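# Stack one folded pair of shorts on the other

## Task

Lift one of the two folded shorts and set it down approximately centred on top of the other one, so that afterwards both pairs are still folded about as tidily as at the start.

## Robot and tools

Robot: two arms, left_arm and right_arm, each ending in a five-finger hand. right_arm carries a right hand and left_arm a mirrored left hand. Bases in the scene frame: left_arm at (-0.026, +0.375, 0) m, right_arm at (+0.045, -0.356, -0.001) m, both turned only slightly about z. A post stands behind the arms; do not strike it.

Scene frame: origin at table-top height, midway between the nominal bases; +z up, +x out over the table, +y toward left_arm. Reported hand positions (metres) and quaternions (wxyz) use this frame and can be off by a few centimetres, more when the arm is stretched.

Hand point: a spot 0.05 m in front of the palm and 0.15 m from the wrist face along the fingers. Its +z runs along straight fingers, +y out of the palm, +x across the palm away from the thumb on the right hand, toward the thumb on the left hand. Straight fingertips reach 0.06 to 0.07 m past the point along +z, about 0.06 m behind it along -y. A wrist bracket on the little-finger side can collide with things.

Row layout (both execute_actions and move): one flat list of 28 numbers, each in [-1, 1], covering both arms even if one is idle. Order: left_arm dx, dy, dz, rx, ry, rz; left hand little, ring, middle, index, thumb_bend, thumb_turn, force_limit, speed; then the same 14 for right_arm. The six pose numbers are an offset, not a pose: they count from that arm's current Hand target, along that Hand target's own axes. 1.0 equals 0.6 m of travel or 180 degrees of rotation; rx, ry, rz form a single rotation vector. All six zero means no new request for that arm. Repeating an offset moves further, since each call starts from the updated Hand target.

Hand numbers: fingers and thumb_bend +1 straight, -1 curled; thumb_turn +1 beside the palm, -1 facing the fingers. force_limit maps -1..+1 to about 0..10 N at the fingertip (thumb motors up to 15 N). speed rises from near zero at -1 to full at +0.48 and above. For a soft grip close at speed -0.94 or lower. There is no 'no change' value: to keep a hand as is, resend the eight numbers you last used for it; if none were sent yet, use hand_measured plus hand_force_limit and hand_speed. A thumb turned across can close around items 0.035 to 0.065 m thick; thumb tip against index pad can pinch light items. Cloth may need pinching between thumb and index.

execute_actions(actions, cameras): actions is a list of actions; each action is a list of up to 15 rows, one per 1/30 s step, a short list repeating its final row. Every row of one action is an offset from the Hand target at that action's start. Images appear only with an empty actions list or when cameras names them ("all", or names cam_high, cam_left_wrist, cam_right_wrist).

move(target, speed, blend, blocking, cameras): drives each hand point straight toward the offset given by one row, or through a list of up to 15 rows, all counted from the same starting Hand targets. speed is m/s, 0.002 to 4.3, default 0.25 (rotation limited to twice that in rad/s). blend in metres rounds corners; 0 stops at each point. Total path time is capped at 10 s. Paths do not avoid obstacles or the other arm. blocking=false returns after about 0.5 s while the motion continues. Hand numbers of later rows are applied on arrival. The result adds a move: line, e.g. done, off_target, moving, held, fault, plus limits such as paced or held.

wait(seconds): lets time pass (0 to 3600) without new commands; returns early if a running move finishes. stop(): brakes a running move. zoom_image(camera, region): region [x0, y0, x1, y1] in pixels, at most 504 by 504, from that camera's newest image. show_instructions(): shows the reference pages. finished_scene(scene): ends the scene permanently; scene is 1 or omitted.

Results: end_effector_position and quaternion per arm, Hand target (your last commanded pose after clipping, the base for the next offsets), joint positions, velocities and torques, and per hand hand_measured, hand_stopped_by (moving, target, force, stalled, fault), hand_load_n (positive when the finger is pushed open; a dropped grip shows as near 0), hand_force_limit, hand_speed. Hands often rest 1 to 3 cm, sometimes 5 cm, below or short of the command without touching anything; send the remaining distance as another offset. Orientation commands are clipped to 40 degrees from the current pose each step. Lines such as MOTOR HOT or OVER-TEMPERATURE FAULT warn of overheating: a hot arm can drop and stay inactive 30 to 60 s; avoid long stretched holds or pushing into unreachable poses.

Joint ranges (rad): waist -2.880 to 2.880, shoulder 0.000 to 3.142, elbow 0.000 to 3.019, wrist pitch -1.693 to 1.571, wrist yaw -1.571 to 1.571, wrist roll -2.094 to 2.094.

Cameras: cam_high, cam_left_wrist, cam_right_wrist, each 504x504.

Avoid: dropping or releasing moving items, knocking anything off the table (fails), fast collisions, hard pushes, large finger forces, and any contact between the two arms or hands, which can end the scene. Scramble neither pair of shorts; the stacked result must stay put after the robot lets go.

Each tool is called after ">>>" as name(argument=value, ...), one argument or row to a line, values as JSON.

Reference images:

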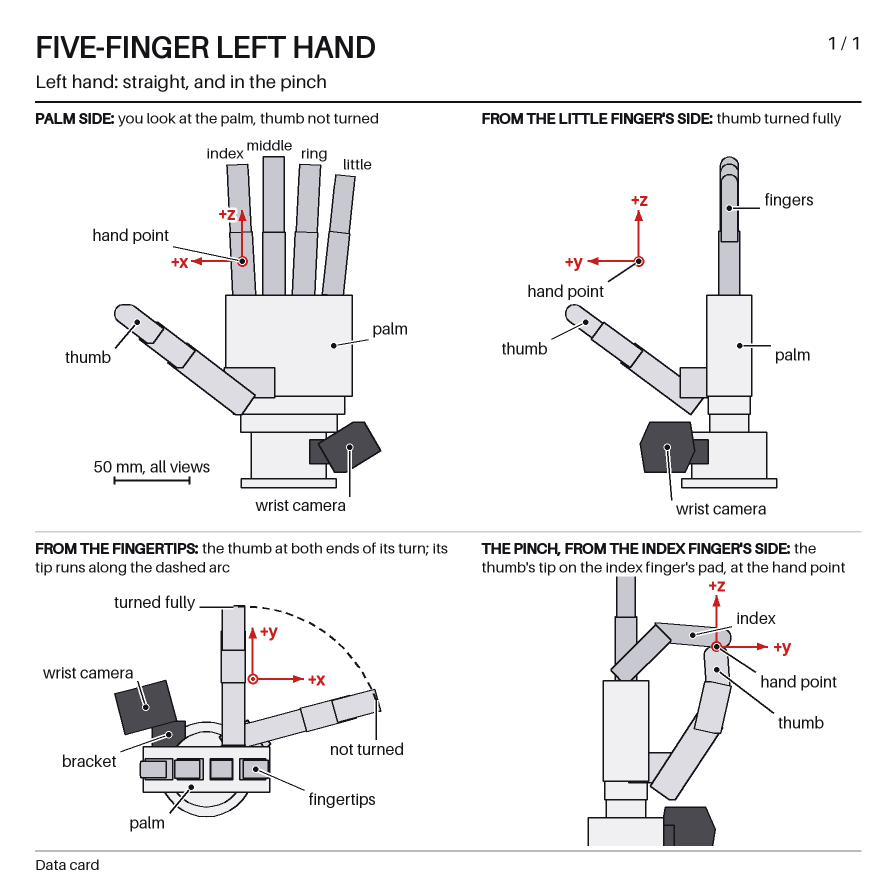

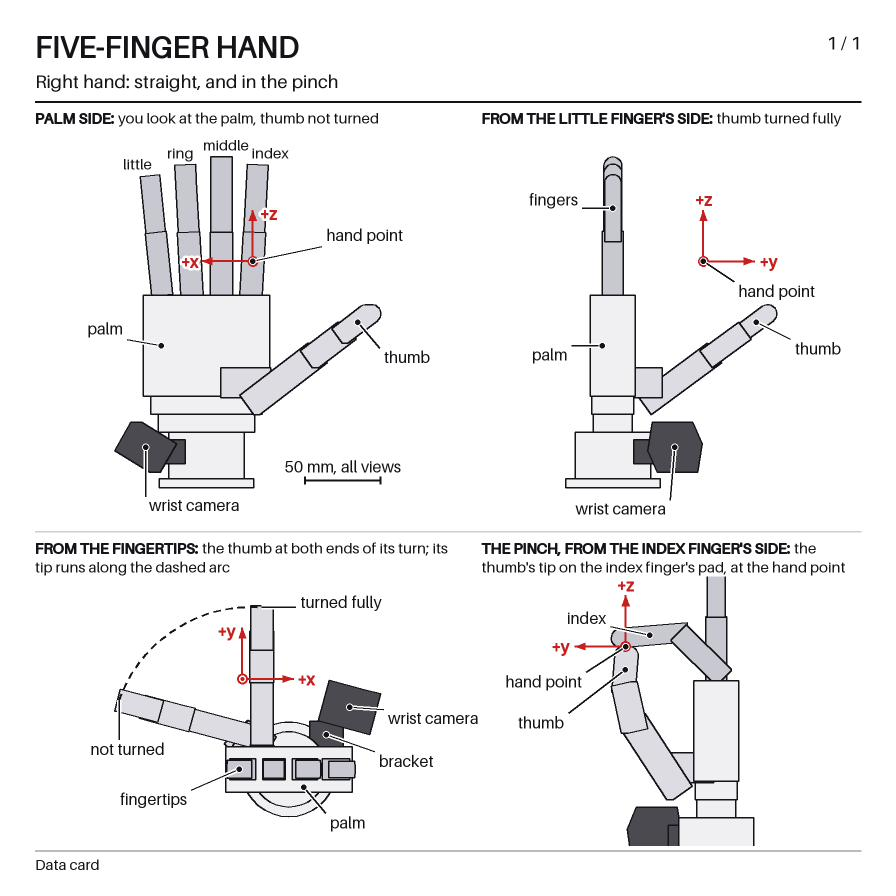

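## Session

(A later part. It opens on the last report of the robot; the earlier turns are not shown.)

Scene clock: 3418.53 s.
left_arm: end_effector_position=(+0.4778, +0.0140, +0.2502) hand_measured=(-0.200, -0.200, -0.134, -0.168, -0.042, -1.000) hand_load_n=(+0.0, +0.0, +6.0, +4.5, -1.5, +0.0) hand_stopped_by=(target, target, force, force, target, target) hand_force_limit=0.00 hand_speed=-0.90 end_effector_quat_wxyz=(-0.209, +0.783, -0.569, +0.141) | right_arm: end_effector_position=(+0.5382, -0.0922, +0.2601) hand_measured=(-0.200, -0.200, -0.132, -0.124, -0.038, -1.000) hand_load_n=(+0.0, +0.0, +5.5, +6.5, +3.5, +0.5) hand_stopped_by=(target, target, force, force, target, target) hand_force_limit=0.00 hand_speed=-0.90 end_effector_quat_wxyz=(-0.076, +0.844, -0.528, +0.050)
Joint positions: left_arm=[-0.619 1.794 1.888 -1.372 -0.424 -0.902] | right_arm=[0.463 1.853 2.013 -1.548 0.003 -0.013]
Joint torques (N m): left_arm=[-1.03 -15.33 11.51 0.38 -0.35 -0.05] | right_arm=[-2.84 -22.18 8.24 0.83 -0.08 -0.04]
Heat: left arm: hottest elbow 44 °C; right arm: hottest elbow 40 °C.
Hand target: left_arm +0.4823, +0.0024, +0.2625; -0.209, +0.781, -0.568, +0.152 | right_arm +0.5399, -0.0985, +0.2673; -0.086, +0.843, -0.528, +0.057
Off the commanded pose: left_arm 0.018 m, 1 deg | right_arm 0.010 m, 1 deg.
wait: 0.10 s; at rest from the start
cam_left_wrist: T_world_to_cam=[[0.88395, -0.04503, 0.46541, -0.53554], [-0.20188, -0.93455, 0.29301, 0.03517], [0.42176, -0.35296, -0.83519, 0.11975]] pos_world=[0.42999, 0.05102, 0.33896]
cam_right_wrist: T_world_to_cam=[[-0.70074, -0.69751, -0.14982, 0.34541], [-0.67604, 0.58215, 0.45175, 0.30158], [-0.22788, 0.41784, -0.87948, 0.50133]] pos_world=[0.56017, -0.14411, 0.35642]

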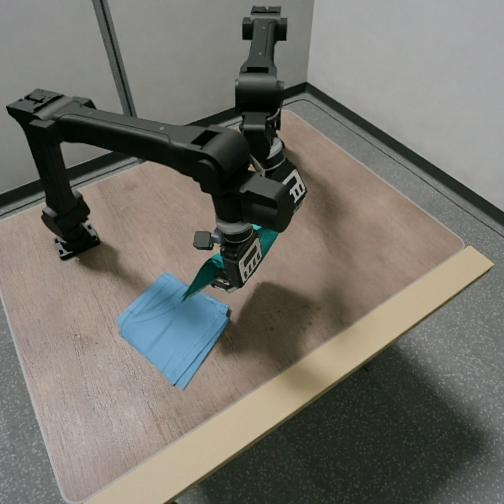

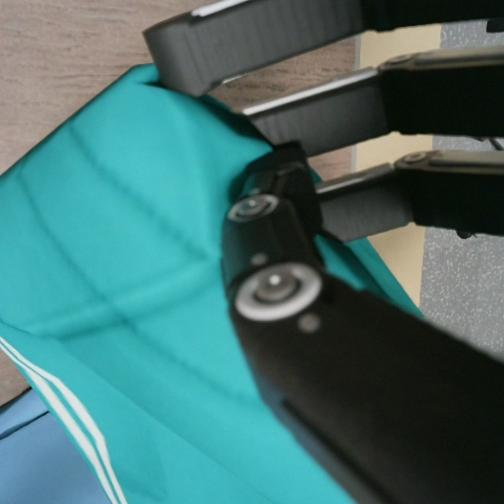

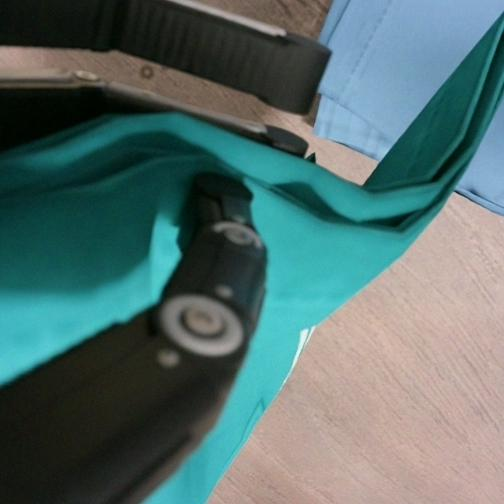

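>>> move(
  target=[
    [0.1252,0.1651,-0.0948,0,0.01222,0.02117,-0.2,-0.2,-0.2,-0.22,-0.04,-1,0.0,-0.9,0.0959,0.2181,-0.0385,0,0.00425,0.02408,-0.2,-0.2,-0.2,-0.22,-0.04,-1,0.0,-0.9],
    [0.2503,0.3301,-0.1896,0,0.02444,0.04234,-0.2,-0.2,-0.2,-0.22,-0.04,-1,0.0,-0.9,0.1918,0.4362,-0.0769,0,0.00849,0.04815,-0.2,-0.2,-0.2,-0.22,-0.04,-1,0.0,-0.9],
  ],
  speed=[0.1, 0.1],
  blend=[0.03, 0],
  cameras=["all"],
)

Scene clock: 3433.20 s.
left_arm: end_effector_position=(+0.3112, -0.1998, +0.2525) hand_measured=(-0.200, -0.200, -0.134, -0.168, -0.042, -1.000) hand_load_n=(+0.0, +0.0, +6.0, +4.5, -1.5, +0.0) hand_stopped_by=(target, target, force, force, target, target) hand_force_limit=0.00 hand_speed=-0.90 end_effector_quat_wxyz=(-0.201, +0.734, -0.629, +0.157) | right_arm: end_effector_position=(+0.3569, -0.3140, +0.2605) hand_measured=(-0.200, -0.200, -0.132, -0.124, -0.038, -1.000) hand_load_n=(+0.0, +0.0, +5.5, +6.5, +3.5, +0.5) hand_stopped_by=(target, target, force, force, target, target) hand_force_limit=0.00 hand_speed=-0.90 end_effector_quat_wxyz=(-0.086, +0.800, -0.590, +0.066)
Joint positions: left_arm=[-1.056 2.002 2.21 -1.622 -0.493 -1.201] | right_arm=[0.08 1.182 1.261 -1.438 -0.048 -0.237]
Joint torques (N m): left_arm=[-1.2 -17.44 11.23 0.23 -0.38 -0.06] | right_arm=[-2.84 -8.88 8.36 0.1 -0.16 -0.03]
Heat: left arm: hottest elbow 44 °C; right arm: hottest elbow 40 °C.
Hand target: left_arm +0.3113, -0.2109, +0.2623; -0.197, +0.735, -0.626, +0.168 | right_arm +0.3508, -0.3177, +0.2593; -0.083, +0.800, -0.592, +0.062
Off the commanded pose: left_arm 0.015 m, 1 deg | right_arm 0.007 m, 1 deg.
move: off_target (left_arm)
cam_left_wrist: T_world_to_cam=[[0.86342, -0.188, 0.46814, -0.42174], [-0.34926, -0.89238, 0.28579, -0.14283], [0.36403, -0.41026, -0.83617, 0.1233]] pos_world=[0.26937, -0.15616, 0.34135]
cam_right_wrist: T_world_to_cam=[[-0.79356, -0.58052, -0.18236, 0.14209], [-0.59386, 0.6736, 0.43999, 0.31037], [-0.13259, 0.45746, -0.87929, 0.53139]] pos_world=[0.36753, -0.36967, 0.3566]

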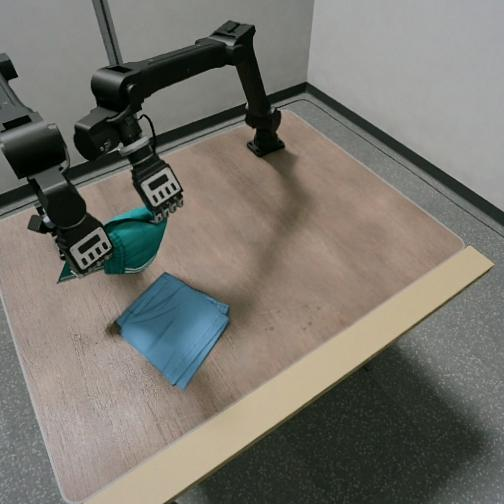

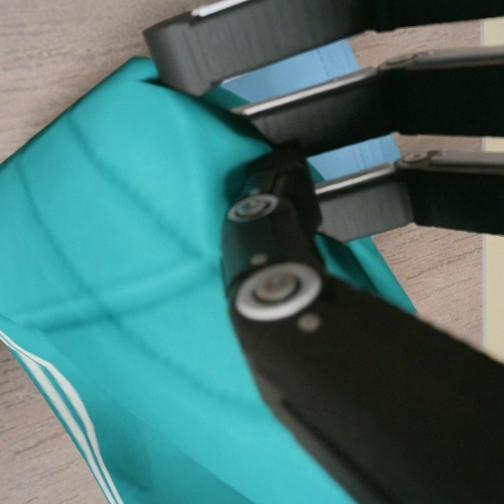

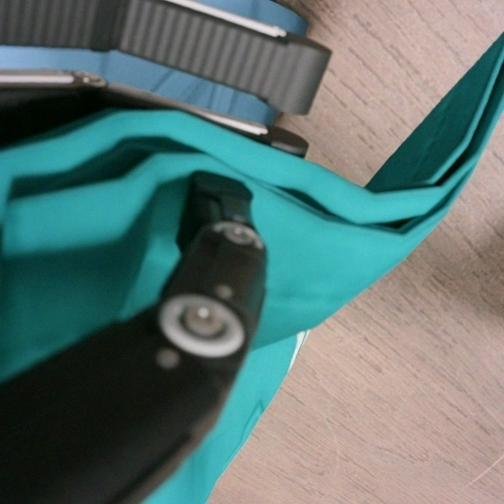

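>>> zoom_image(
  camera="cam_high",
  region=[20, 140, 260, 380],
)

Scaled by 2.100 from the camera's image (finer frame: 720x720).

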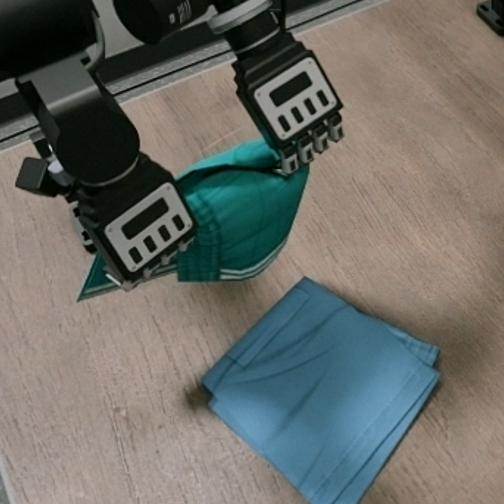

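>>> move(
  target=[-0.0328,-0.1036,0.0598,0,-0.01111,-0.01924,-0.2,-0.2,-0.2,-0.22,-0.04,-1,0.0,-0.9,-0.0108,-0.1367,0.0195,0,-0.00386,-0.02188,-0.2,-0.2,-0.2,-0.22,-0.04,-1,0.0,-0.9],
  speed=0.08,
  cameras=["all"],
)

>>> zoom_image(
  camera="cam_high",
  region=[60, 160, 260, 360],
)

Scene clock: 3547.50 s.
left_arm: end_effector_position=(+0.3681, -0.1764, +0.2526) hand_measured=(-0.200, -0.200, -0.134, -0.168, -0.042, -1.000) hand_load_n=(+0.0, +0.5, +6.0, +4.5, -1.5, +0.0) hand_stopped_by=(target, target, force, force, target, target) hand_force_limit=0.00 hand_speed=-0.90 end_effector_quat_wxyz=(-0.206, +0.754, -0.605, +0.152) | right_arm: end_effector_position=(+0.4106, -0.2939, +0.2468) hand_measured=(-0.200, -0.200, -0.132, -0.124, -0.038, -1.000) hand_load_n=(+0.0, +0.0, +5.5, +6.0, +3.0, +0.0) hand_stopped_by=(target, target, force, force, target, target) hand_force_limit=0.00 hand_speed=-0.90 end_effector_quat_wxyz=(-0.068, +0.815, -0.574, +0.041)
Joint positions: left_arm=[-0.963 2.034 2.26 -1.622 -0.489 -1.17] | right_arm=[0.126 1.37 1.388 -1.438 -0.048 -0.238]
Joint torques (N m): left_arm=[0.56 -17.67 11.22 0.35 -0.27 0.07] | right_arm=[-1.14 -10.4 13.44 0.39 -0.1 -0.03]
Heat: left arm: hottest elbow 44 °C; right arm: hottest elbow 39 °C.
Hand target: left_arm +0.3791, -0.1800, +0.2622; -0.203, +0.757, -0.600, +0.161 | right_arm +0.4280, -0.2874, +0.2647; -0.085, +0.820, -0.563, +0.060
Off the commanded pose: left_arm 0.015 m, 1 deg | right_arm 0.026 m, 3 deg.
move: off_target (left_arm, right_arm)
cam_left_wrist: T_world_to_cam=[[0.87258, -0.13024, 0.47079, -0.46046], [-0.29154, -0.91217, 0.28802, -0.12745], [0.39192, -0.38858, -0.83391, 0.10526]] pos_world=[0.32338, -0.13532, 0.34126]
cam_right_wrist: T_world_to_cam=[[-0.7752, -0.61777, -0.132, 0.16291], [-0.59703, 0.64817, 0.47269, 0.32053], [-0.20645, 0.44524, -0.87129, 0.54197]] pos_world=[0.42954, -0.34842, 0.3422]

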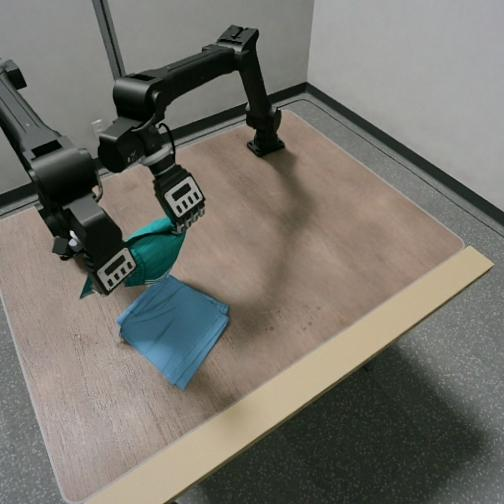

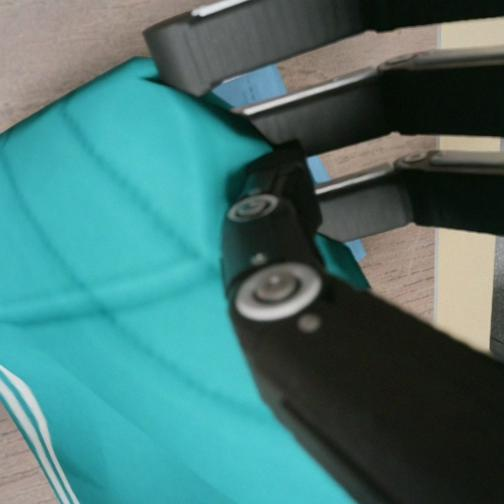

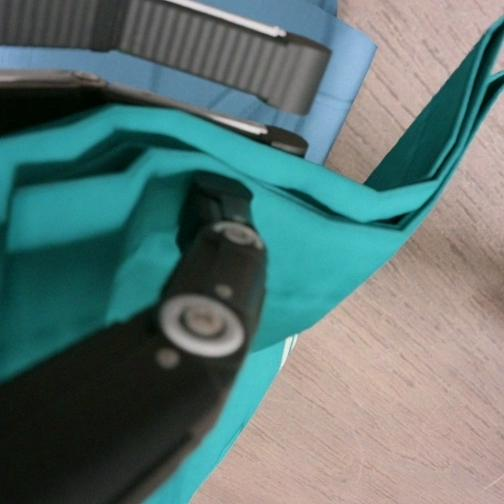

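Scaled by 2.520 from the camera's image (finer frame: 720x720).

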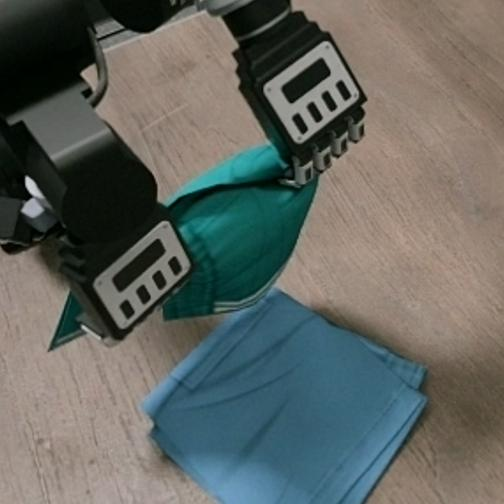

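>>> move(
  target=[-0.0033,0.0439,0.0944,0,0,0,-0.2,-0.2,-0.2,-0.22,-0.04,-1,0.0,-0.9,0.0015,0.0209,0.1058,0,0,0,-0.2,-0.2,-0.2,-0.22,-0.04,-1,0.0,-0.9],
  speed=0.06,
  cameras=["all"],
)

>>> zoom_image(
  camera="cam_high",
  region=[60, 160, 260, 360],
)

Scene clock: 3596.23 s.
left_arm: end_effector_position=(+0.3752, -0.1826, +0.1883) hand_measured=(-0.200, -0.200, -0.134, -0.168, -0.042, -1.000) hand_load_n=(+0.0, +0.0, +6.0, +4.0, -1.5, +0.0) hand_stopped_by=(target, target, force, force, target, target) hand_force_limit=0.00 hand_speed=-0.90 end_effector_quat_wxyz=(-0.206, +0.754, -0.606, +0.151) | right_arm: end_effector_position=(+0.4275, -0.2923, +0.2077) hand_measured=(-0.200, -0.200, -0.132, -0.124, -0.038, -1.000) hand_load_n=(+0.0, +0.0, +5.5, +6.5, +3.5, +0.5) hand_stopped_by=(target, target, force, force, target, target) hand_force_limit=0.00 hand_speed=-0.90 end_effector_quat_wxyz=(-0.086, +0.814, -0.571, +0.063)
Joint positions: left_arm=[-0.959 2.034 2.09 -1.45 -0.488 -1.164] | right_arm=[0.126 1.377 1.295 -1.281 -0.048 -0.24]
Joint torques (N m): left_arm=[0.85 -20.48 7.72 1.1 -0.26 0.1] | right_arm=[-1.26 -10.4 8.53 0.88 -0.1 -0.03]
Heat: left arm: hottest elbow 46 °C; right arm: hottest elbow 45 °C.
Hand target: left_arm +0.3840, -0.1768, +0.2000; -0.203, +0.757, -0.600, +0.161 | right_arm +0.4291, -0.2880, +0.2001; -0.085, +0.820, -0.563, +0.060
Off the commanded pose: left_arm 0.016 m, 1 deg | right_arm 0.009 m, 1 deg.
move: off_target (left_arm)
cam_left_wrist: T_world_to_cam=[[0.87287, -0.13186, 0.46981, -0.43745], [-0.29247, -0.91207, 0.2874, -0.11199], [0.3906, -0.38827, -0.83467, 0.04715]] pos_world=[0.33067, -0.14151, 0.27706]
cam_right_wrist: T_world_to_cam=[[-0.76518, -0.61842, -0.17906, 0.17714], [-0.62419, 0.64445, 0.44166, 0.36498], [-0.15773, 0.44972, -0.87913, 0.49284]] pos_world=[0.44111, -0.3473, 0.30379]

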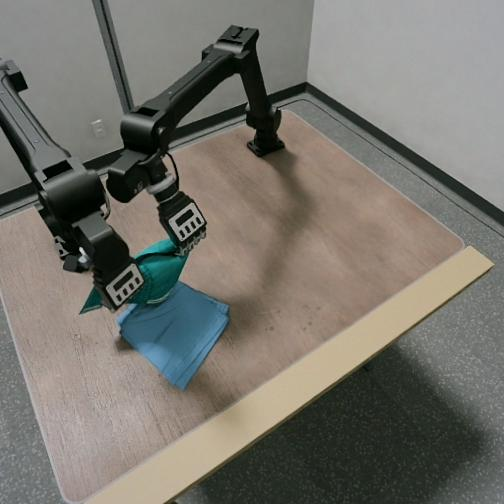

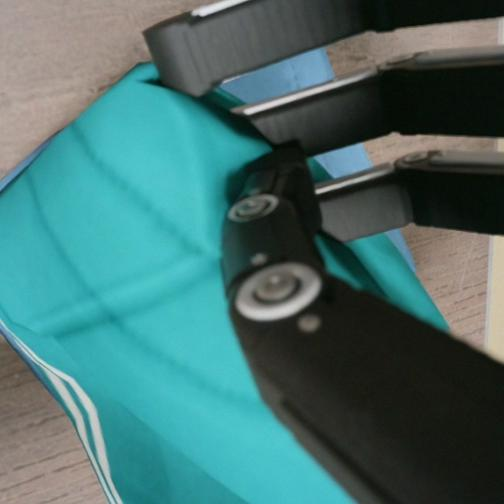

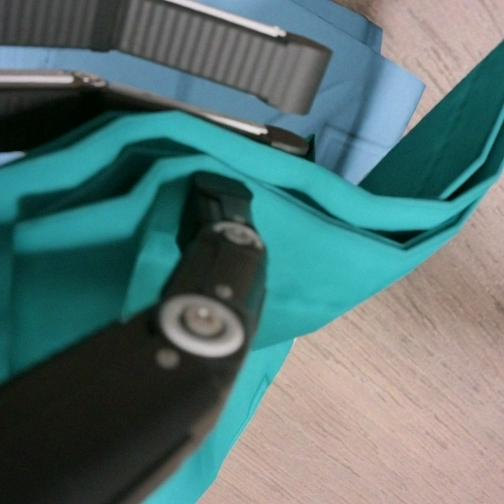

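Scaled by 2.520 from the camera's image (finer frame: 720x720).

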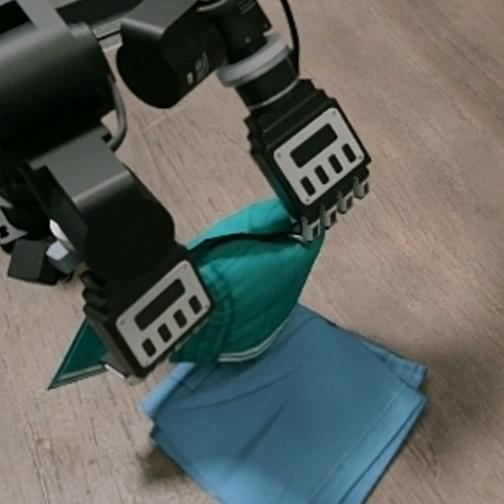

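>>> move(
  target=[-0.0080,-0.0603,-0.0075,0,0.03056,0.05292,-0.2,-0.2,-0.2,-0.22,-0.04,-1,0.0,-0.9,-0.0174,-0.0101,-0.0199,0,0.0125,0.0598,-0.2,-0.2,-0.2,-0.22,-0.04,-1,0.0,-0.9],
  speed=0.08,
  cameras=["all"],
)

>>> zoom_image(
  camera="cam_high",
  region=[60, 160, 260, 360],
)

Scene clock: 3659.90 s.
left_arm: end_effector_position=(+0.3999, -0.1669, +0.1970) hand_measured=(-0.200, -0.200, -0.134, -0.168, -0.042, -1.000) hand_load_n=(+0.0, +0.0, +6.0, +4.5, -1.5, +0.0) hand_stopped_by=(target, target, force, force, target, target) hand_force_limit=0.00 hand_speed=-0.90 end_effector_quat_wxyz=(-0.189, +0.693, -0.678, +0.156) | right_arm: end_effector_position=(+0.4296, -0.2820, +0.2079) hand_measured=(-0.200, -0.200, -0.132, -0.124, -0.038, -1.000) hand_load_n=(+0.0, +0.0, +5.5, +6.5, +3.0, +0.5) hand_stopped_by=(target, target, force, force, target, target) hand_force_limit=0.00 hand_speed=-0.90 end_effector_quat_wxyz=(-0.078, +0.762, -0.640, +0.067)
Joint positions: left_arm=[-0.899 2.019 2.09 -1.373 -0.422 -0.895] | right_arm=[0.141 1.377 1.295 -1.282 -0.009 -0.055]
Joint torques (N m): left_arm=[1.14 -20.72 9.52 1.33 -0.22 0.11] | right_arm=[-1.08 -11.87 9.88 -0.03 0.06 0.18]
Heat: left arm: hottest elbow 40 °C; right arm: hottest elbow 42 °C.
Hand target: left_arm +0.4113, -0.1654, +0.2219; -0.186, +0.696, -0.670, +0.180 | right_arm +0.4286, -0.2770, +0.2130; -0.079, +0.762, -0.639, +0.068
Off the commanded pose: left_arm 0.027 m, 3 deg | right_arm 0.007 m, 0 deg.
move: off_target (left_arm)
cam_left_wrist: T_world_to_cam=[[0.84251, -0.30249, 0.44573, -0.47259], [-0.45282, -0.84587, 0.28187, -0.01673], [0.29177, -0.43932, -0.84963, 0.08485]] pos_world=[0.36583, -0.11983, 0.28746]
cam_right_wrist: T_world_to_cam=[[-0.86171, -0.47686, -0.17336, 0.26536], [-0.50047, 0.74252, 0.44518, 0.33342], [-0.08356, 0.47038, -0.8785, 0.4625]] pos_world=[0.43418, -0.33858, 0.30388]

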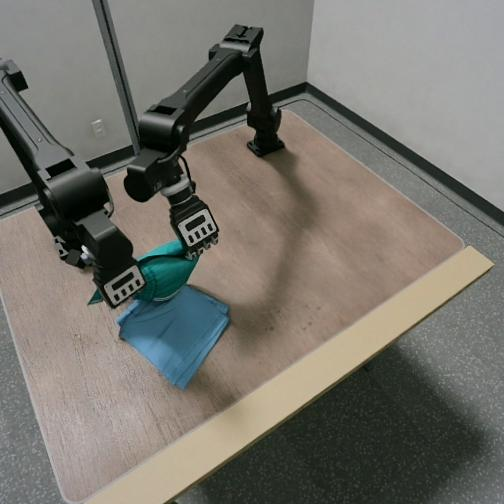

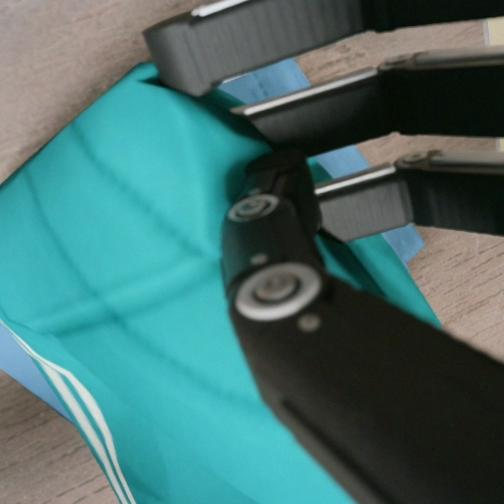

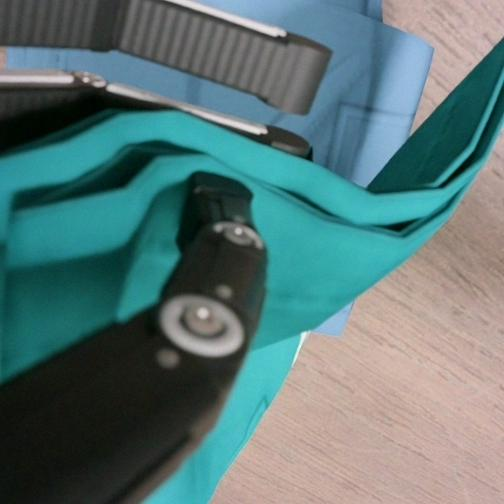

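Scaled by 2.520 from the camera's image (finer frame: 720x720).

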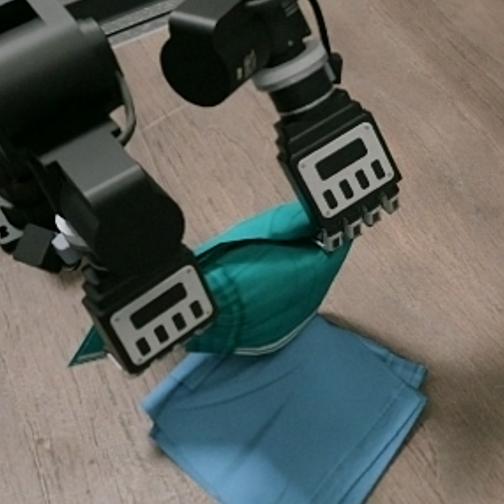

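>>> move(
  target=[
    [0.0014,0.0537,-0.0582,0,0,0,-0.2,-0.2,-0.2,-0.22,-0.04,-1,0.0,-0.9,-0.0133,0.0525,-0.0231,0,0,0,-0.2,-0.2,-0.2,-0.22,-0.04,-1,0.0,-0.9],
    [0.0029,0.0648,0.0394,0,0,0,-0.2,-0.2,-0.2,-0.22,-0.04,-1,0.0,-0.9,-0.0053,0.0375,0.0772,0,0,0,-0.2,-0.2,-0.2,-0.22,-0.04,-1,0.0,-0.9],
  ],
  speed=[0.08, 0.06],
  blend=[0.01, 0],
  cameras=["all"],
)

>>> zoom_image(
  camera="cam_high",
  region=[60, 160, 260, 360],
)

Scene clock: 3709.07 s.
left_arm: end_effector_position=(+0.3785, -0.1698, +0.1890) hand_measured=(-0.200, -0.200, -0.134, -0.168, -0.042, -1.000) hand_load_n=(+0.0, +0.0, +5.5, +4.5, -1.5, +0.0) hand_stopped_by=(target, target, force, force, target, target) hand_force_limit=0.00 hand_speed=-0.90 end_effector_quat_wxyz=(-0.186, +0.692, -0.674, +0.179) | right_arm: end_effector_position=(+0.4156, -0.2790, +0.1714) hand_measured=(-0.200, -0.200, -0.132, -0.124, -0.038, -1.000) hand_load_n=(+0.0, +0.0, +5.5, +5.5, +2.5, +0.0) hand_stopped_by=(target, target, force, force, target, target) hand_force_limit=0.00 hand_speed=-0.90 end_effector_quat_wxyz=(-0.082, +0.761, -0.640, +0.072)
Joint positions: left_arm=[-0.929 1.947 1.948 -1.267 -0.432 -0.921] | right_arm=[0.153 1.346 1.169 -1.176 -0.004 -0.041]
Joint torques (N m): left_arm=[1.03 -17.32 8.13 1.59 -0.19 0.05] | right_arm=[-1.49 -9.64 8.34 0.85 -0.08 0.11]
Heat: left arm: hottest elbow 40 °C; right arm: hottest elbow 42 °C.
Hand target: left_arm +0.3895, -0.1680, +0.1821; -0.186, +0.696, -0.670, +0.180 | right_arm +0.4158, -0.2762, +0.1630; -0.079, +0.762, -0.639, +0.068
Off the commanded pose: left_arm 0.013 m, 1 deg | right_arm 0.009 m, 1 deg.
move: off_target (left_arm)
cam_left_wrist: T_world_to_cam=[[0.82728, -0.2901, 0.4811, -0.45073], [-0.46603, -0.83261, 0.2993, -0.02269], [0.31374, -0.47181, -0.82399, 0.06432]] pos_world=[0.34212, -0.1193, 0.27664]
cam_right_wrist: T_world_to_cam=[[-0.86075, -0.47498, -0.18301, 0.25019], [-0.50385, 0.74391, 0.43901, 0.34321], [-0.07238, 0.47009, -0.87965, 0.42333]] pos_world=[0.41892, -0.33549, 0.2675]

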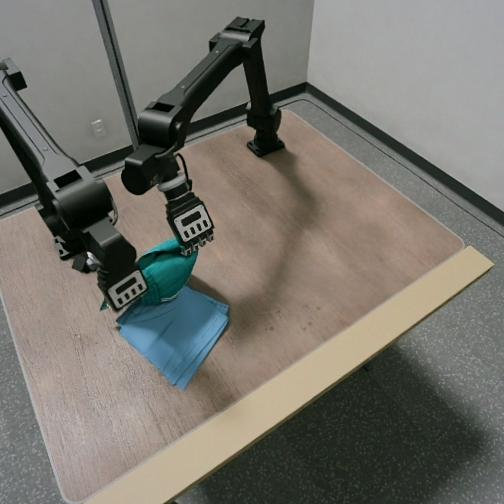

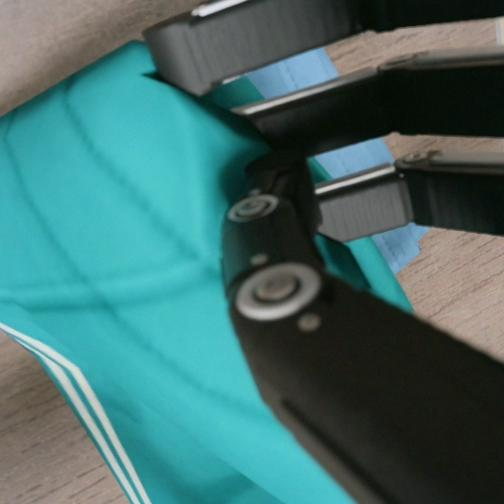

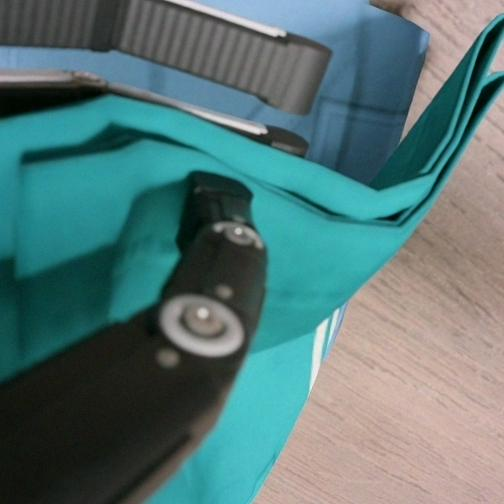

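Scaled by 2.520 from the camera's image (finer frame: 720x720).

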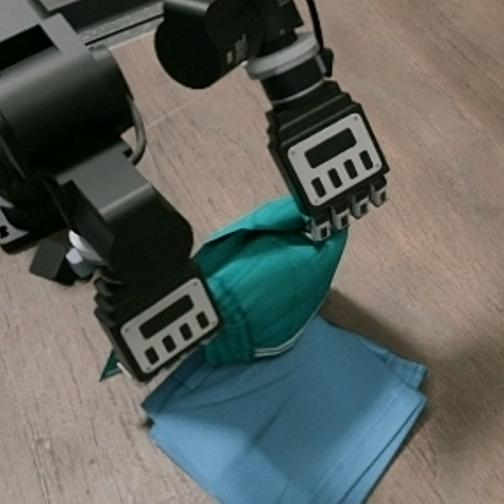

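>>> move(
  target=[-0.0098,-0.0356,-0.1392,0,0,0,-0.2,-0.2,-0.2,-0.22,-0.04,-1,0.0,-0.9,-0.0165,0.0031,-0.1489,0,0,0,-0.2,-0.2,-0.2,-0.22,-0.04,-1,0.0,-0.9],
  speed=0.1,
  cameras=["all"],
)

>>> zoom_image(
  camera="cam_high",
  region=[60, 160, 260, 360],
)

Scene clock: 3768.87 s.
left_arm: end_effector_position=(+0.3676, -0.1536, +0.2361) hand_measured=(-0.200, -0.200, -0.134, -0.168, -0.042, -1.000) hand_load_n=(+0.0, +0.0, +6.0, +4.0, -1.5, +0.0) hand_stopped_by=(target, target, force, force, target, target) hand_force_limit=0.00 hand_speed=-0.90 end_effector_quat_wxyz=(-0.191, +0.696, -0.675, +0.155) | right_arm: end_effector_position=(+0.3832, -0.2764, +0.2266) hand_measured=(-0.200, -0.200, -0.132, -0.124, -0.038, -1.000) hand_load_n=(+0.0, +0.0, +5.5, +6.0, +3.0, +0.0) hand_stopped_by=(target, target, force, force, target, target) hand_force_limit=0.00 hand_speed=-0.90 end_effector_quat_wxyz=(-0.060, +0.762, -0.642, +0.051)
Joint positions: left_arm=[-0.929 1.939 2.069 -1.45 -0.434 -0.936] | right_arm=[0.17 1.291 1.261 -1.384 -0.004 -0.024]
Joint torques (N m): left_arm=[-1.14 -19.02 11.28 0.25 -0.36 -0.07] | right_arm=[-1.03 -10.52 13.11 -0.16 0.05 0.15]
Heat: left arm: hottest elbow 41 °C; right arm: hottest elbow 41 °C.
Hand target: left_arm +0.3661, -0.1630, +0.2652; -0.186, +0.696, -0.670, +0.180 | right_arm +0.3941, -0.2698, +0.2500; -0.079, +0.762, -0.639, +0.067
Off the commanded pose: left_arm 0.031 m, 3 deg | right_arm 0.027 m, 3 deg.
move: off_target (left_arm, right_arm)
cam_left_wrist: T_world_to_cam=[[0.84481, -0.29607, 0.44569, -0.45868], [-0.44557, -0.85046, 0.27962, -0.03386], [0.29625, -0.43481, -0.85039, 0.13247]] pos_world=[0.33316, -0.107, 0.32655]
cam_right_wrist: T_world_to_cam=[[-0.87034, -0.47538, -0.12855, 0.22484], [-0.47643, 0.74678, 0.46404, 0.28542], [-0.12459, 0.46512, -0.87644, 0.4862]] pos_world=[0.39224, -0.33241, 0.32258]

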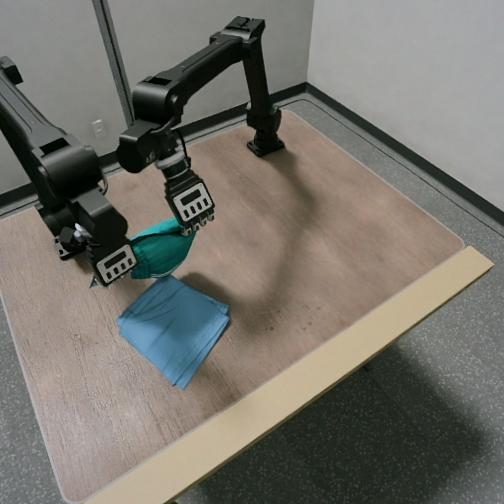

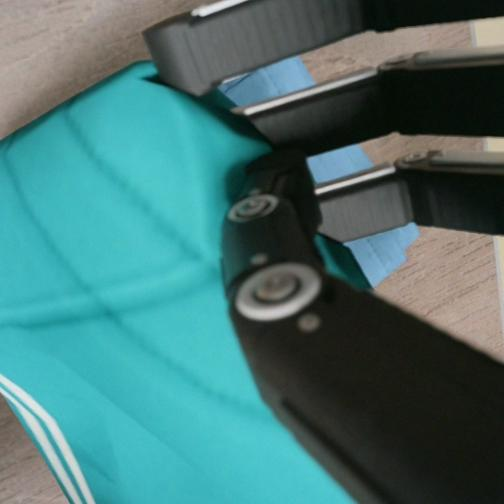

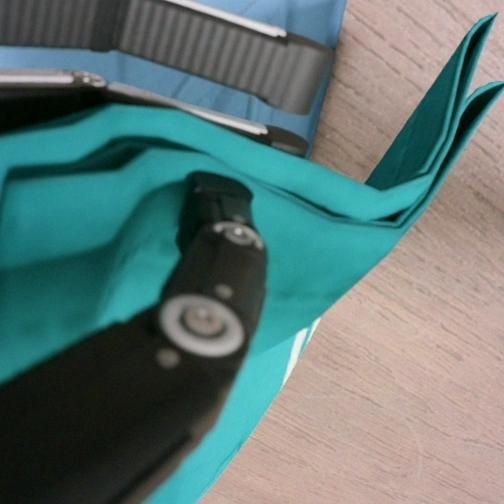

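Scaled by 2.520 from the camera's image (finer frame: 720x720).

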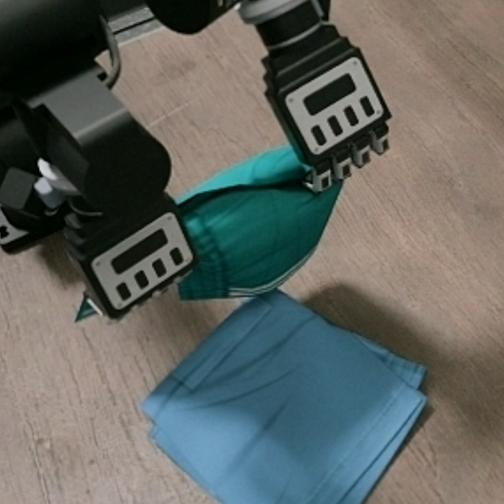

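>>> move(
  target=[
    [0.0008,0.0305,0.0925,0,0,0,-0.2,-0.2,-0.2,-0.22,-0.04,-1,0.0,-0.9,0.0032,0.0014,0.0849,0,0,0,-0.2,-0.2,-0.2,-0.22,-0.04,-1,0.0,-0.9],
    [0.0017,-0.0098,0.1561,0,0,0,-0.2,-0.2,-0.2,-0.22,-0.04,-1,0.0,-0.9,0.0177,-0.0494,0.1263,0,0,0,-0.2,-0.2,-0.2,-0.22,-0.04,-1,0.0,-0.9],
    [0.0035,-0.0439,0.2336,0,0,0,-0.2,-0.2,-0.2,-0.22,-0.04,-1,0.0,-0.9,0.0306,-0.1013,0.1885,0,0,0,-0.2,-0.2,-0.2,-0.22,-0.04,-1,0.0,-0.9],
  ],
  speed=[0.06, 0.06, 0.06],
  blend=[0.01, 0.01, 0],
  cameras=["all"],
)

>>> zoom_image(
  camera="cam_high",
  region=[60, 160, 260, 360],
)

Scene clock: 3812.57 s.
left_arm: end_effector_position=(+0.4410, -0.1530, +0.1456) hand_measured=(-0.200, -0.200, -0.134, -0.168, -0.042, -1.000) hand_load_n=(+0.0, +0.0, +5.0, +4.5, -1.5, +0.0) hand_stopped_by=(target, target, force, force, target, target) hand_force_limit=0.00 hand_speed=-0.90 end_effector_quat_wxyz=(-0.188, +0.693, -0.677, +0.160) | right_arm: end_effector_position=(+0.4524, -0.2716, +0.1376) hand_measured=(-0.200, -0.200, -0.132, -0.124, -0.038, -1.000) hand_load_n=(+0.0, +0.0, +6.0, +6.0, +3.5, +0.0) hand_stopped_by=(target, target, force, force, target, target) hand_force_limit=0.00 hand_speed=-0.90 end_effector_quat_wxyz=(-0.058, +0.765, -0.639, +0.049)
Joint positions: left_arm=[-0.836 2.052 2.006 -1.221 -0.403 -0.829] | right_arm=[0.159 1.509 1.245 -1.154 -0.005 -0.042]
Joint torques (N m): left_arm=[0.5 -18.67 11.66 1.47 -0.18 0.06] | right_arm=[-2.9 -12.16 12.96 0.73 -0.11 -0.04]
Heat: left arm: hottest elbow 41 °C; right arm: hottest elbow 45 °C.
Hand target: left_arm +0.4589, -0.1617, +0.1568; -0.186, +0.696, -0.670, +0.180 | right_arm +0.4789, -0.2737, +0.1520; -0.079, +0.762, -0.639, +0.067
Off the commanded pose: left_arm 0.023 m, 2 deg | right_arm 0.030 m, 3 deg.
move: off_target (left_arm, right_arm)
cam_left_wrist: T_world_to_cam=[[0.84074, -0.29979, 0.45086, -0.47967], [-0.45431, -0.84361, 0.28623, 0.0285], [0.29454, -0.44548, -0.84546, 0.0325]] pos_world=[0.40665, -0.10529, 0.23558]
cam_right_wrist: T_world_to_cam=[[-0.86724, -0.48229, -0.12367, 0.27193], [-0.48, 0.74386, 0.46506, 0.35678], [-0.13229, 0.46268, -0.8766, 0.41748]] pos_world=[0.46231, -0.3274, 0.23367]

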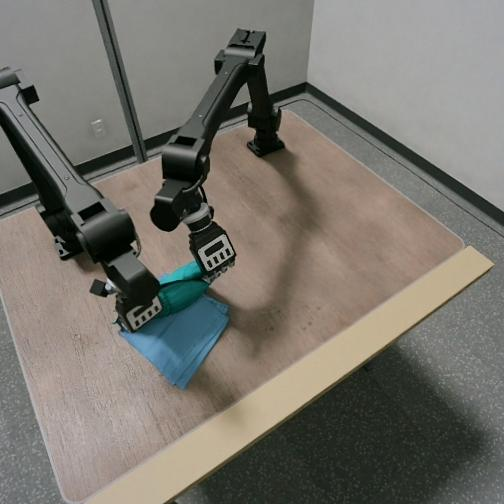

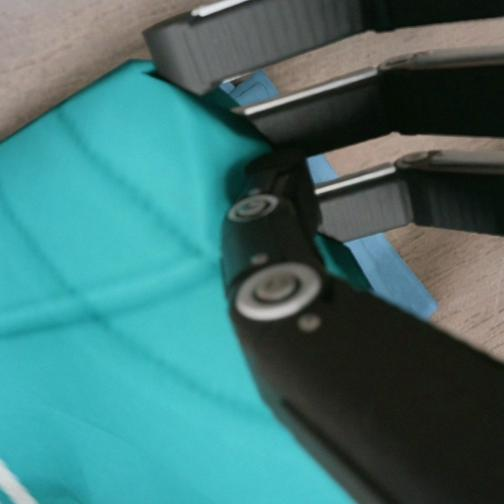

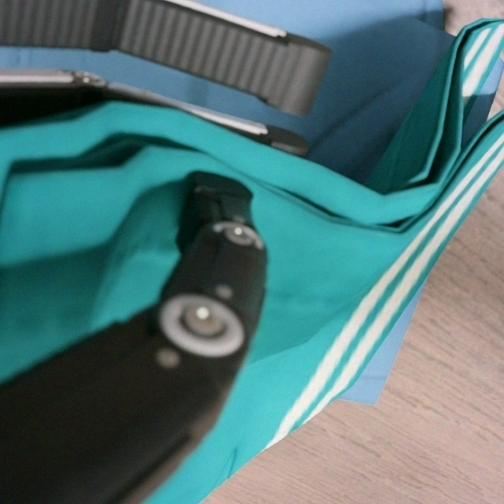

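Scaled by 2.520 from the camera's image (finer frame: 720x720).

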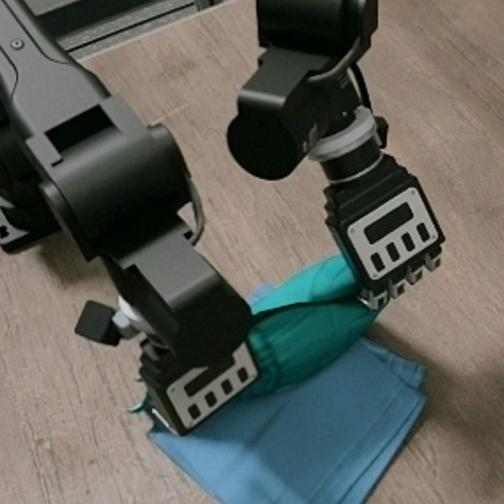

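>>> move(
  target=[
    [0.0101,-0.0261,-0.1293,0,0,0,-0.2,-0.2,-0.2,-0.22,-0.04,-1,0.0,-0.9,-0.0124,0.0050,-0.1288,0,0,0,-0.2,-0.2,-0.2,-0.22,-0.04,-1,0.0,-0.9],
    [0.0156,0.0736,-0.2488,0,0,0,-0.2,-0.2,-0.2,-0.22,-0.04,-1,0.0,-0.9,-0.0399,0.1085,-0.2037,0,0,0,-0.2,-0.2,-0.2,-0.22,-0.04,-1,0.0,-0.9],
  ],
  speed=[0.08, 0.08],
  blend=[0.015, 0],
  cameras=["all"],
)

>>> zoom_image(
  camera="cam_high",
  region=[60, 160, 260, 360],
)

Scene clock: 3884.80 s.
left_arm: end_effector_position=(+0.3545, -0.1754, +0.2512) hand_measured=(-0.200, -0.200, -0.134, -0.168, -0.042, -1.000) hand_load_n=(+0.0, +0.0, +5.5, +5.0, -1.0, +0.0) hand_stopped_by=(target, target, force, force, target, target) hand_force_limit=0.00 hand_speed=-0.90 end_effector_quat_wxyz=(-0.188, +0.695, -0.672, +0.172) | right_arm: end_effector_position=(+0.3959, -0.2704, +0.2592) hand_measured=(-0.200, -0.200, -0.132, -0.124, -0.038, -1.000) hand_load_n=(+0.0, +0.5, +5.5, +6.0, +3.0, +0.5) hand_stopped_by=(target, target, force, force, target, target) hand_force_limit=0.00 hand_speed=-0.90 end_effector_quat_wxyz=(-0.083, +0.760, -0.640, +0.073)
Joint positions: left_arm=[-0.967 1.953 2.125 -1.472 -0.446 -0.972] | right_arm=[0.183 1.281 1.34 -1.408 0.003 -0.012]
Joint torques (N m): left_arm=[-0.91 -19.55 7.9 0.43 -0.32 -0.09] | right_arm=[-1.03 -10.64 8.31 0.02 -0.02 0.18]
Heat: left arm: hottest elbow 44 °C; right arm: hottest elbow 49 °C.
Hand target: left_arm +0.3464, -0.1754, +0.2641; -0.186, +0.696, -0.670, +0.180 | right_arm +0.3871, -0.2654, +0.2579; -0.079, +0.762, -0.639, +0.067
Off the commanded pose: left_arm 0.015 m, 1 deg | right_arm 0.010 m, 1 deg.
move: off_target (left_arm)
cam_left_wrist: T_world_to_cam=[[0.83369, -0.28619, 0.4723, -0.46176], [-0.45486, -0.84085, 0.29339, -0.06092], [0.31316, -0.45942, -0.83118, 0.12467]] pos_world=[0.31821, -0.12611, 0.33959]
cam_right_wrist: T_world_to_cam=[[-0.85992, -0.47491, -0.18709, 0.25411], [-0.50583, 0.74376, 0.43699, 0.28955], [-0.06838, 0.47041, -0.8798, 0.49363]] pos_world=[0.39873, -0.32689, 0.35531]

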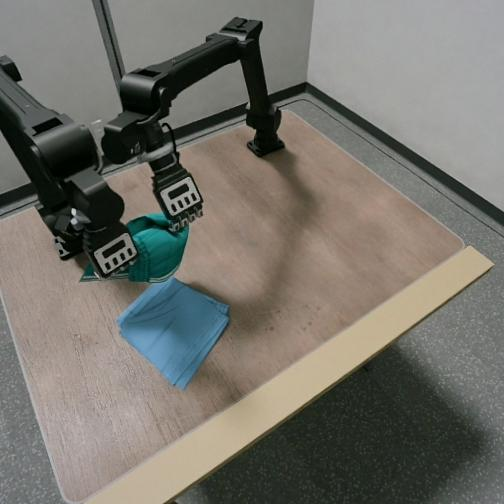

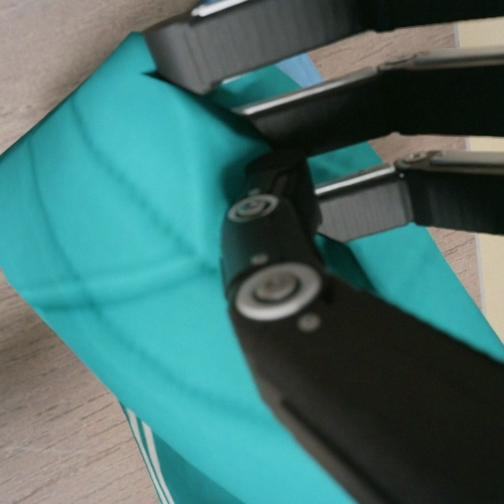

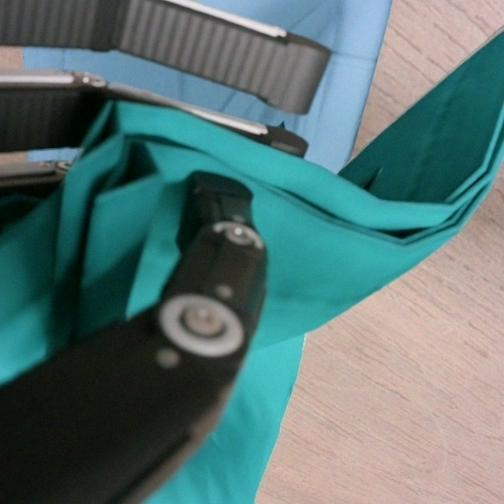

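Scaled by 2.520 from the camera's image (finer frame: 720x720).

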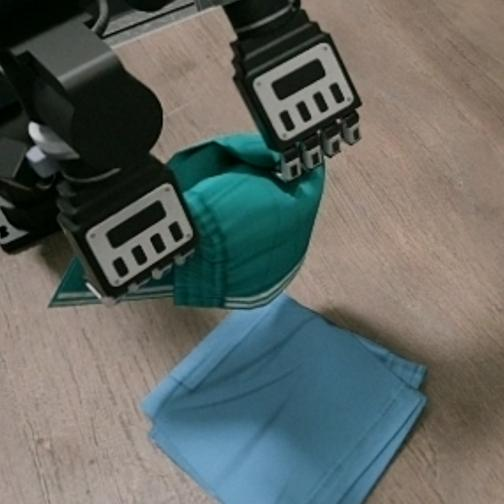

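>>> move(
  target=[
    [-0.0196,0.0638,0.0807,0,0,0,-0.2,-0.2,-0.2,-0.22,-0.04,-1,0.0,-0.9,-0.0041,0.0576,0.0864,0,0,0,-0.2,-0.2,-0.2,-0.22,-0.04,-1,0.0,-0.9],
    [-0.0011,-0.0237,0.1428,0,0,0,-0.2,-0.2,-0.2,-0.22,-0.04,-1,0.0,-0.9,0.0301,-0.0519,0.1114,0,0,0,-0.2,-0.2,-0.2,-0.22,-0.04,-1,0.0,-0.9],
    [0.0008,-0.0669,0.2197,0,0,0,-0.2,-0.2,-0.2,-0.22,-0.04,-1,0.0,-0.9,0.0468,-0.1143,0.1707,0,0,0,-0.2,-0.2,-0.2,-0.22,-0.04,-1,0.0,-0.9],
    [0.0026,-0.0789,0.2921,0,0,0,-0.2,-0.2,-0.2,-0.22,-0.04,-1,0.0,-0.9,0.0565,-0.1488,0.2359,0,0,0,-0.2,-0.2,-0.2,-0.22,-0.04,-1,0.0,-0.9],
  ],
  speed=[0.07, 0.06, 0.06, 0.06],
  blend=[0.005, 0.01, 0.01, 0],
  cameras=["all"],
)

>>> zoom_image(
  camera="cam_high",
  region=[60, 160, 260, 360],
)

Scene clock: 3899.33 s.
left_arm: end_effector_position=(+0.4573, -0.1633, +0.1262) hand_measured=(-0.200, -0.200, -0.134, -0.168, -0.042, -1.000) hand_load_n=(+0.0, +0.0, +5.0, +4.0, -1.5, +0.0) hand_stopped_by=(target, target, force, force, target, target) hand_force_limit=0.00 hand_speed=-0.90 end_effector_quat_wxyz=(-0.188, +0.693, -0.677, +0.160) | right_arm: end_effector_position=(+0.4788, -0.2760, +0.1232) hand_measured=(-0.200, -0.200, -0.132, -0.124, -0.038, -1.000) hand_load_n=(+0.0, +0.0, +5.5, +6.0, +3.0, +0.5) hand_stopped_by=(target, target, force, force, target, target) hand_force_limit=0.00 hand_speed=-0.90 end_effector_quat_wxyz=(-0.056, +0.766, -0.639, +0.047)
Joint positions: left_arm=[-0.828 2.114 2.055 -1.205 -0.401 -0.821] | right_arm=[0.142 1.589 1.298 -1.134 -0.009 -0.062]
Joint torques (N m): left_arm=[0.62 -19.08 11.66 1.54 -0.16 0.05] | right_arm=[-3.02 -13.63 13.11 0.81 -0.13 -0.01]
Heat: left arm: hottest elbow 43 °C; right arm: hottest elbow 48 °C.
Hand target: left_arm +0.4751, -0.1720, +0.1359; -0.186, +0.696, -0.670, +0.180 | right_arm +0.5079, -0.2788, +0.1381; -0.079, +0.762, -0.639, +0.068
Off the commanded pose: left_arm 0.022 m, 2 deg | right_arm 0.033 m, 4 deg.
move: off_target (left_arm, right_arm)
cam_left_wrist: T_world_to_cam=[[0.84033, -0.29957, 0.45178, -0.48772], [-0.4545, -0.84358, 0.28601, 0.0329], [0.29543, -0.44567, -0.84504, 0.00622]] pos_world=[0.42296, -0.11559, 0.21619]
cam_right_wrist: T_world_to_cam=[[-0.86675, -0.48458, -0.118, 0.2894], [-0.47895, 0.74275, 0.4679, 0.37822], [-0.13909, 0.46207, -0.87587, 0.41339]] pos_world=[0.48949, -0.3317, 0.21926]

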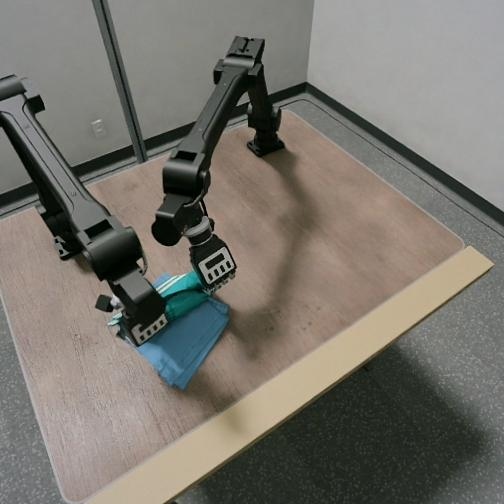

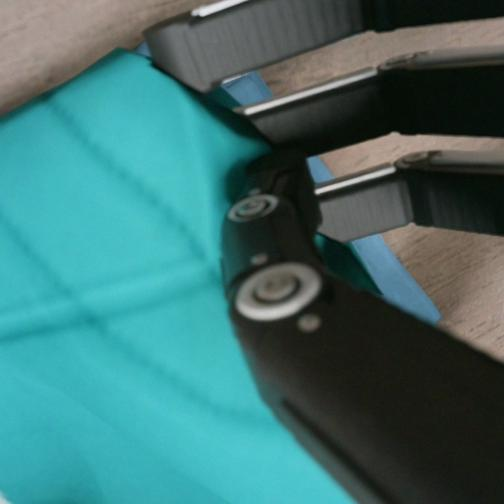

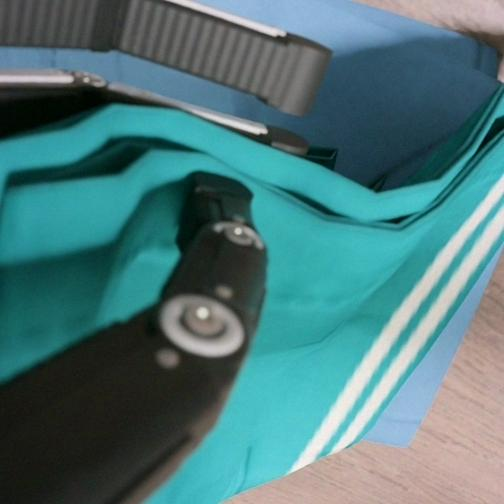

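Scaled by 2.520 from the camera's image (finer frame: 720x720).

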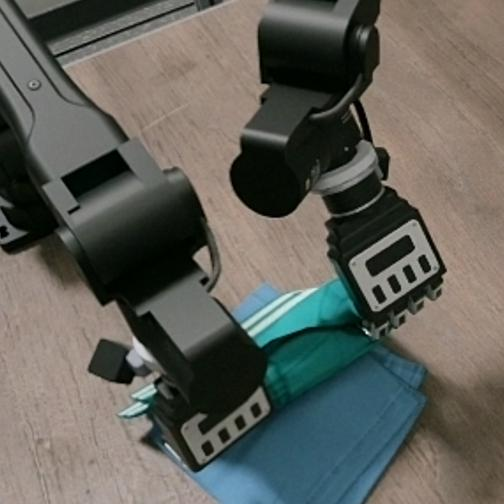

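>>> zoom_image(
  camera="cam_high",
  region=[100, 250, 220, 370],
)

Scaled by 4.200 from the camera's image (finer frame: 720x720).

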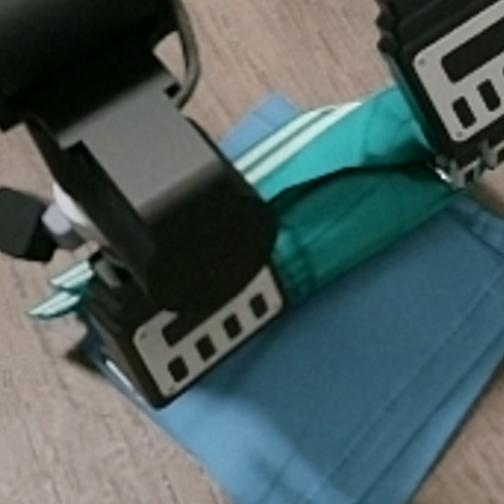

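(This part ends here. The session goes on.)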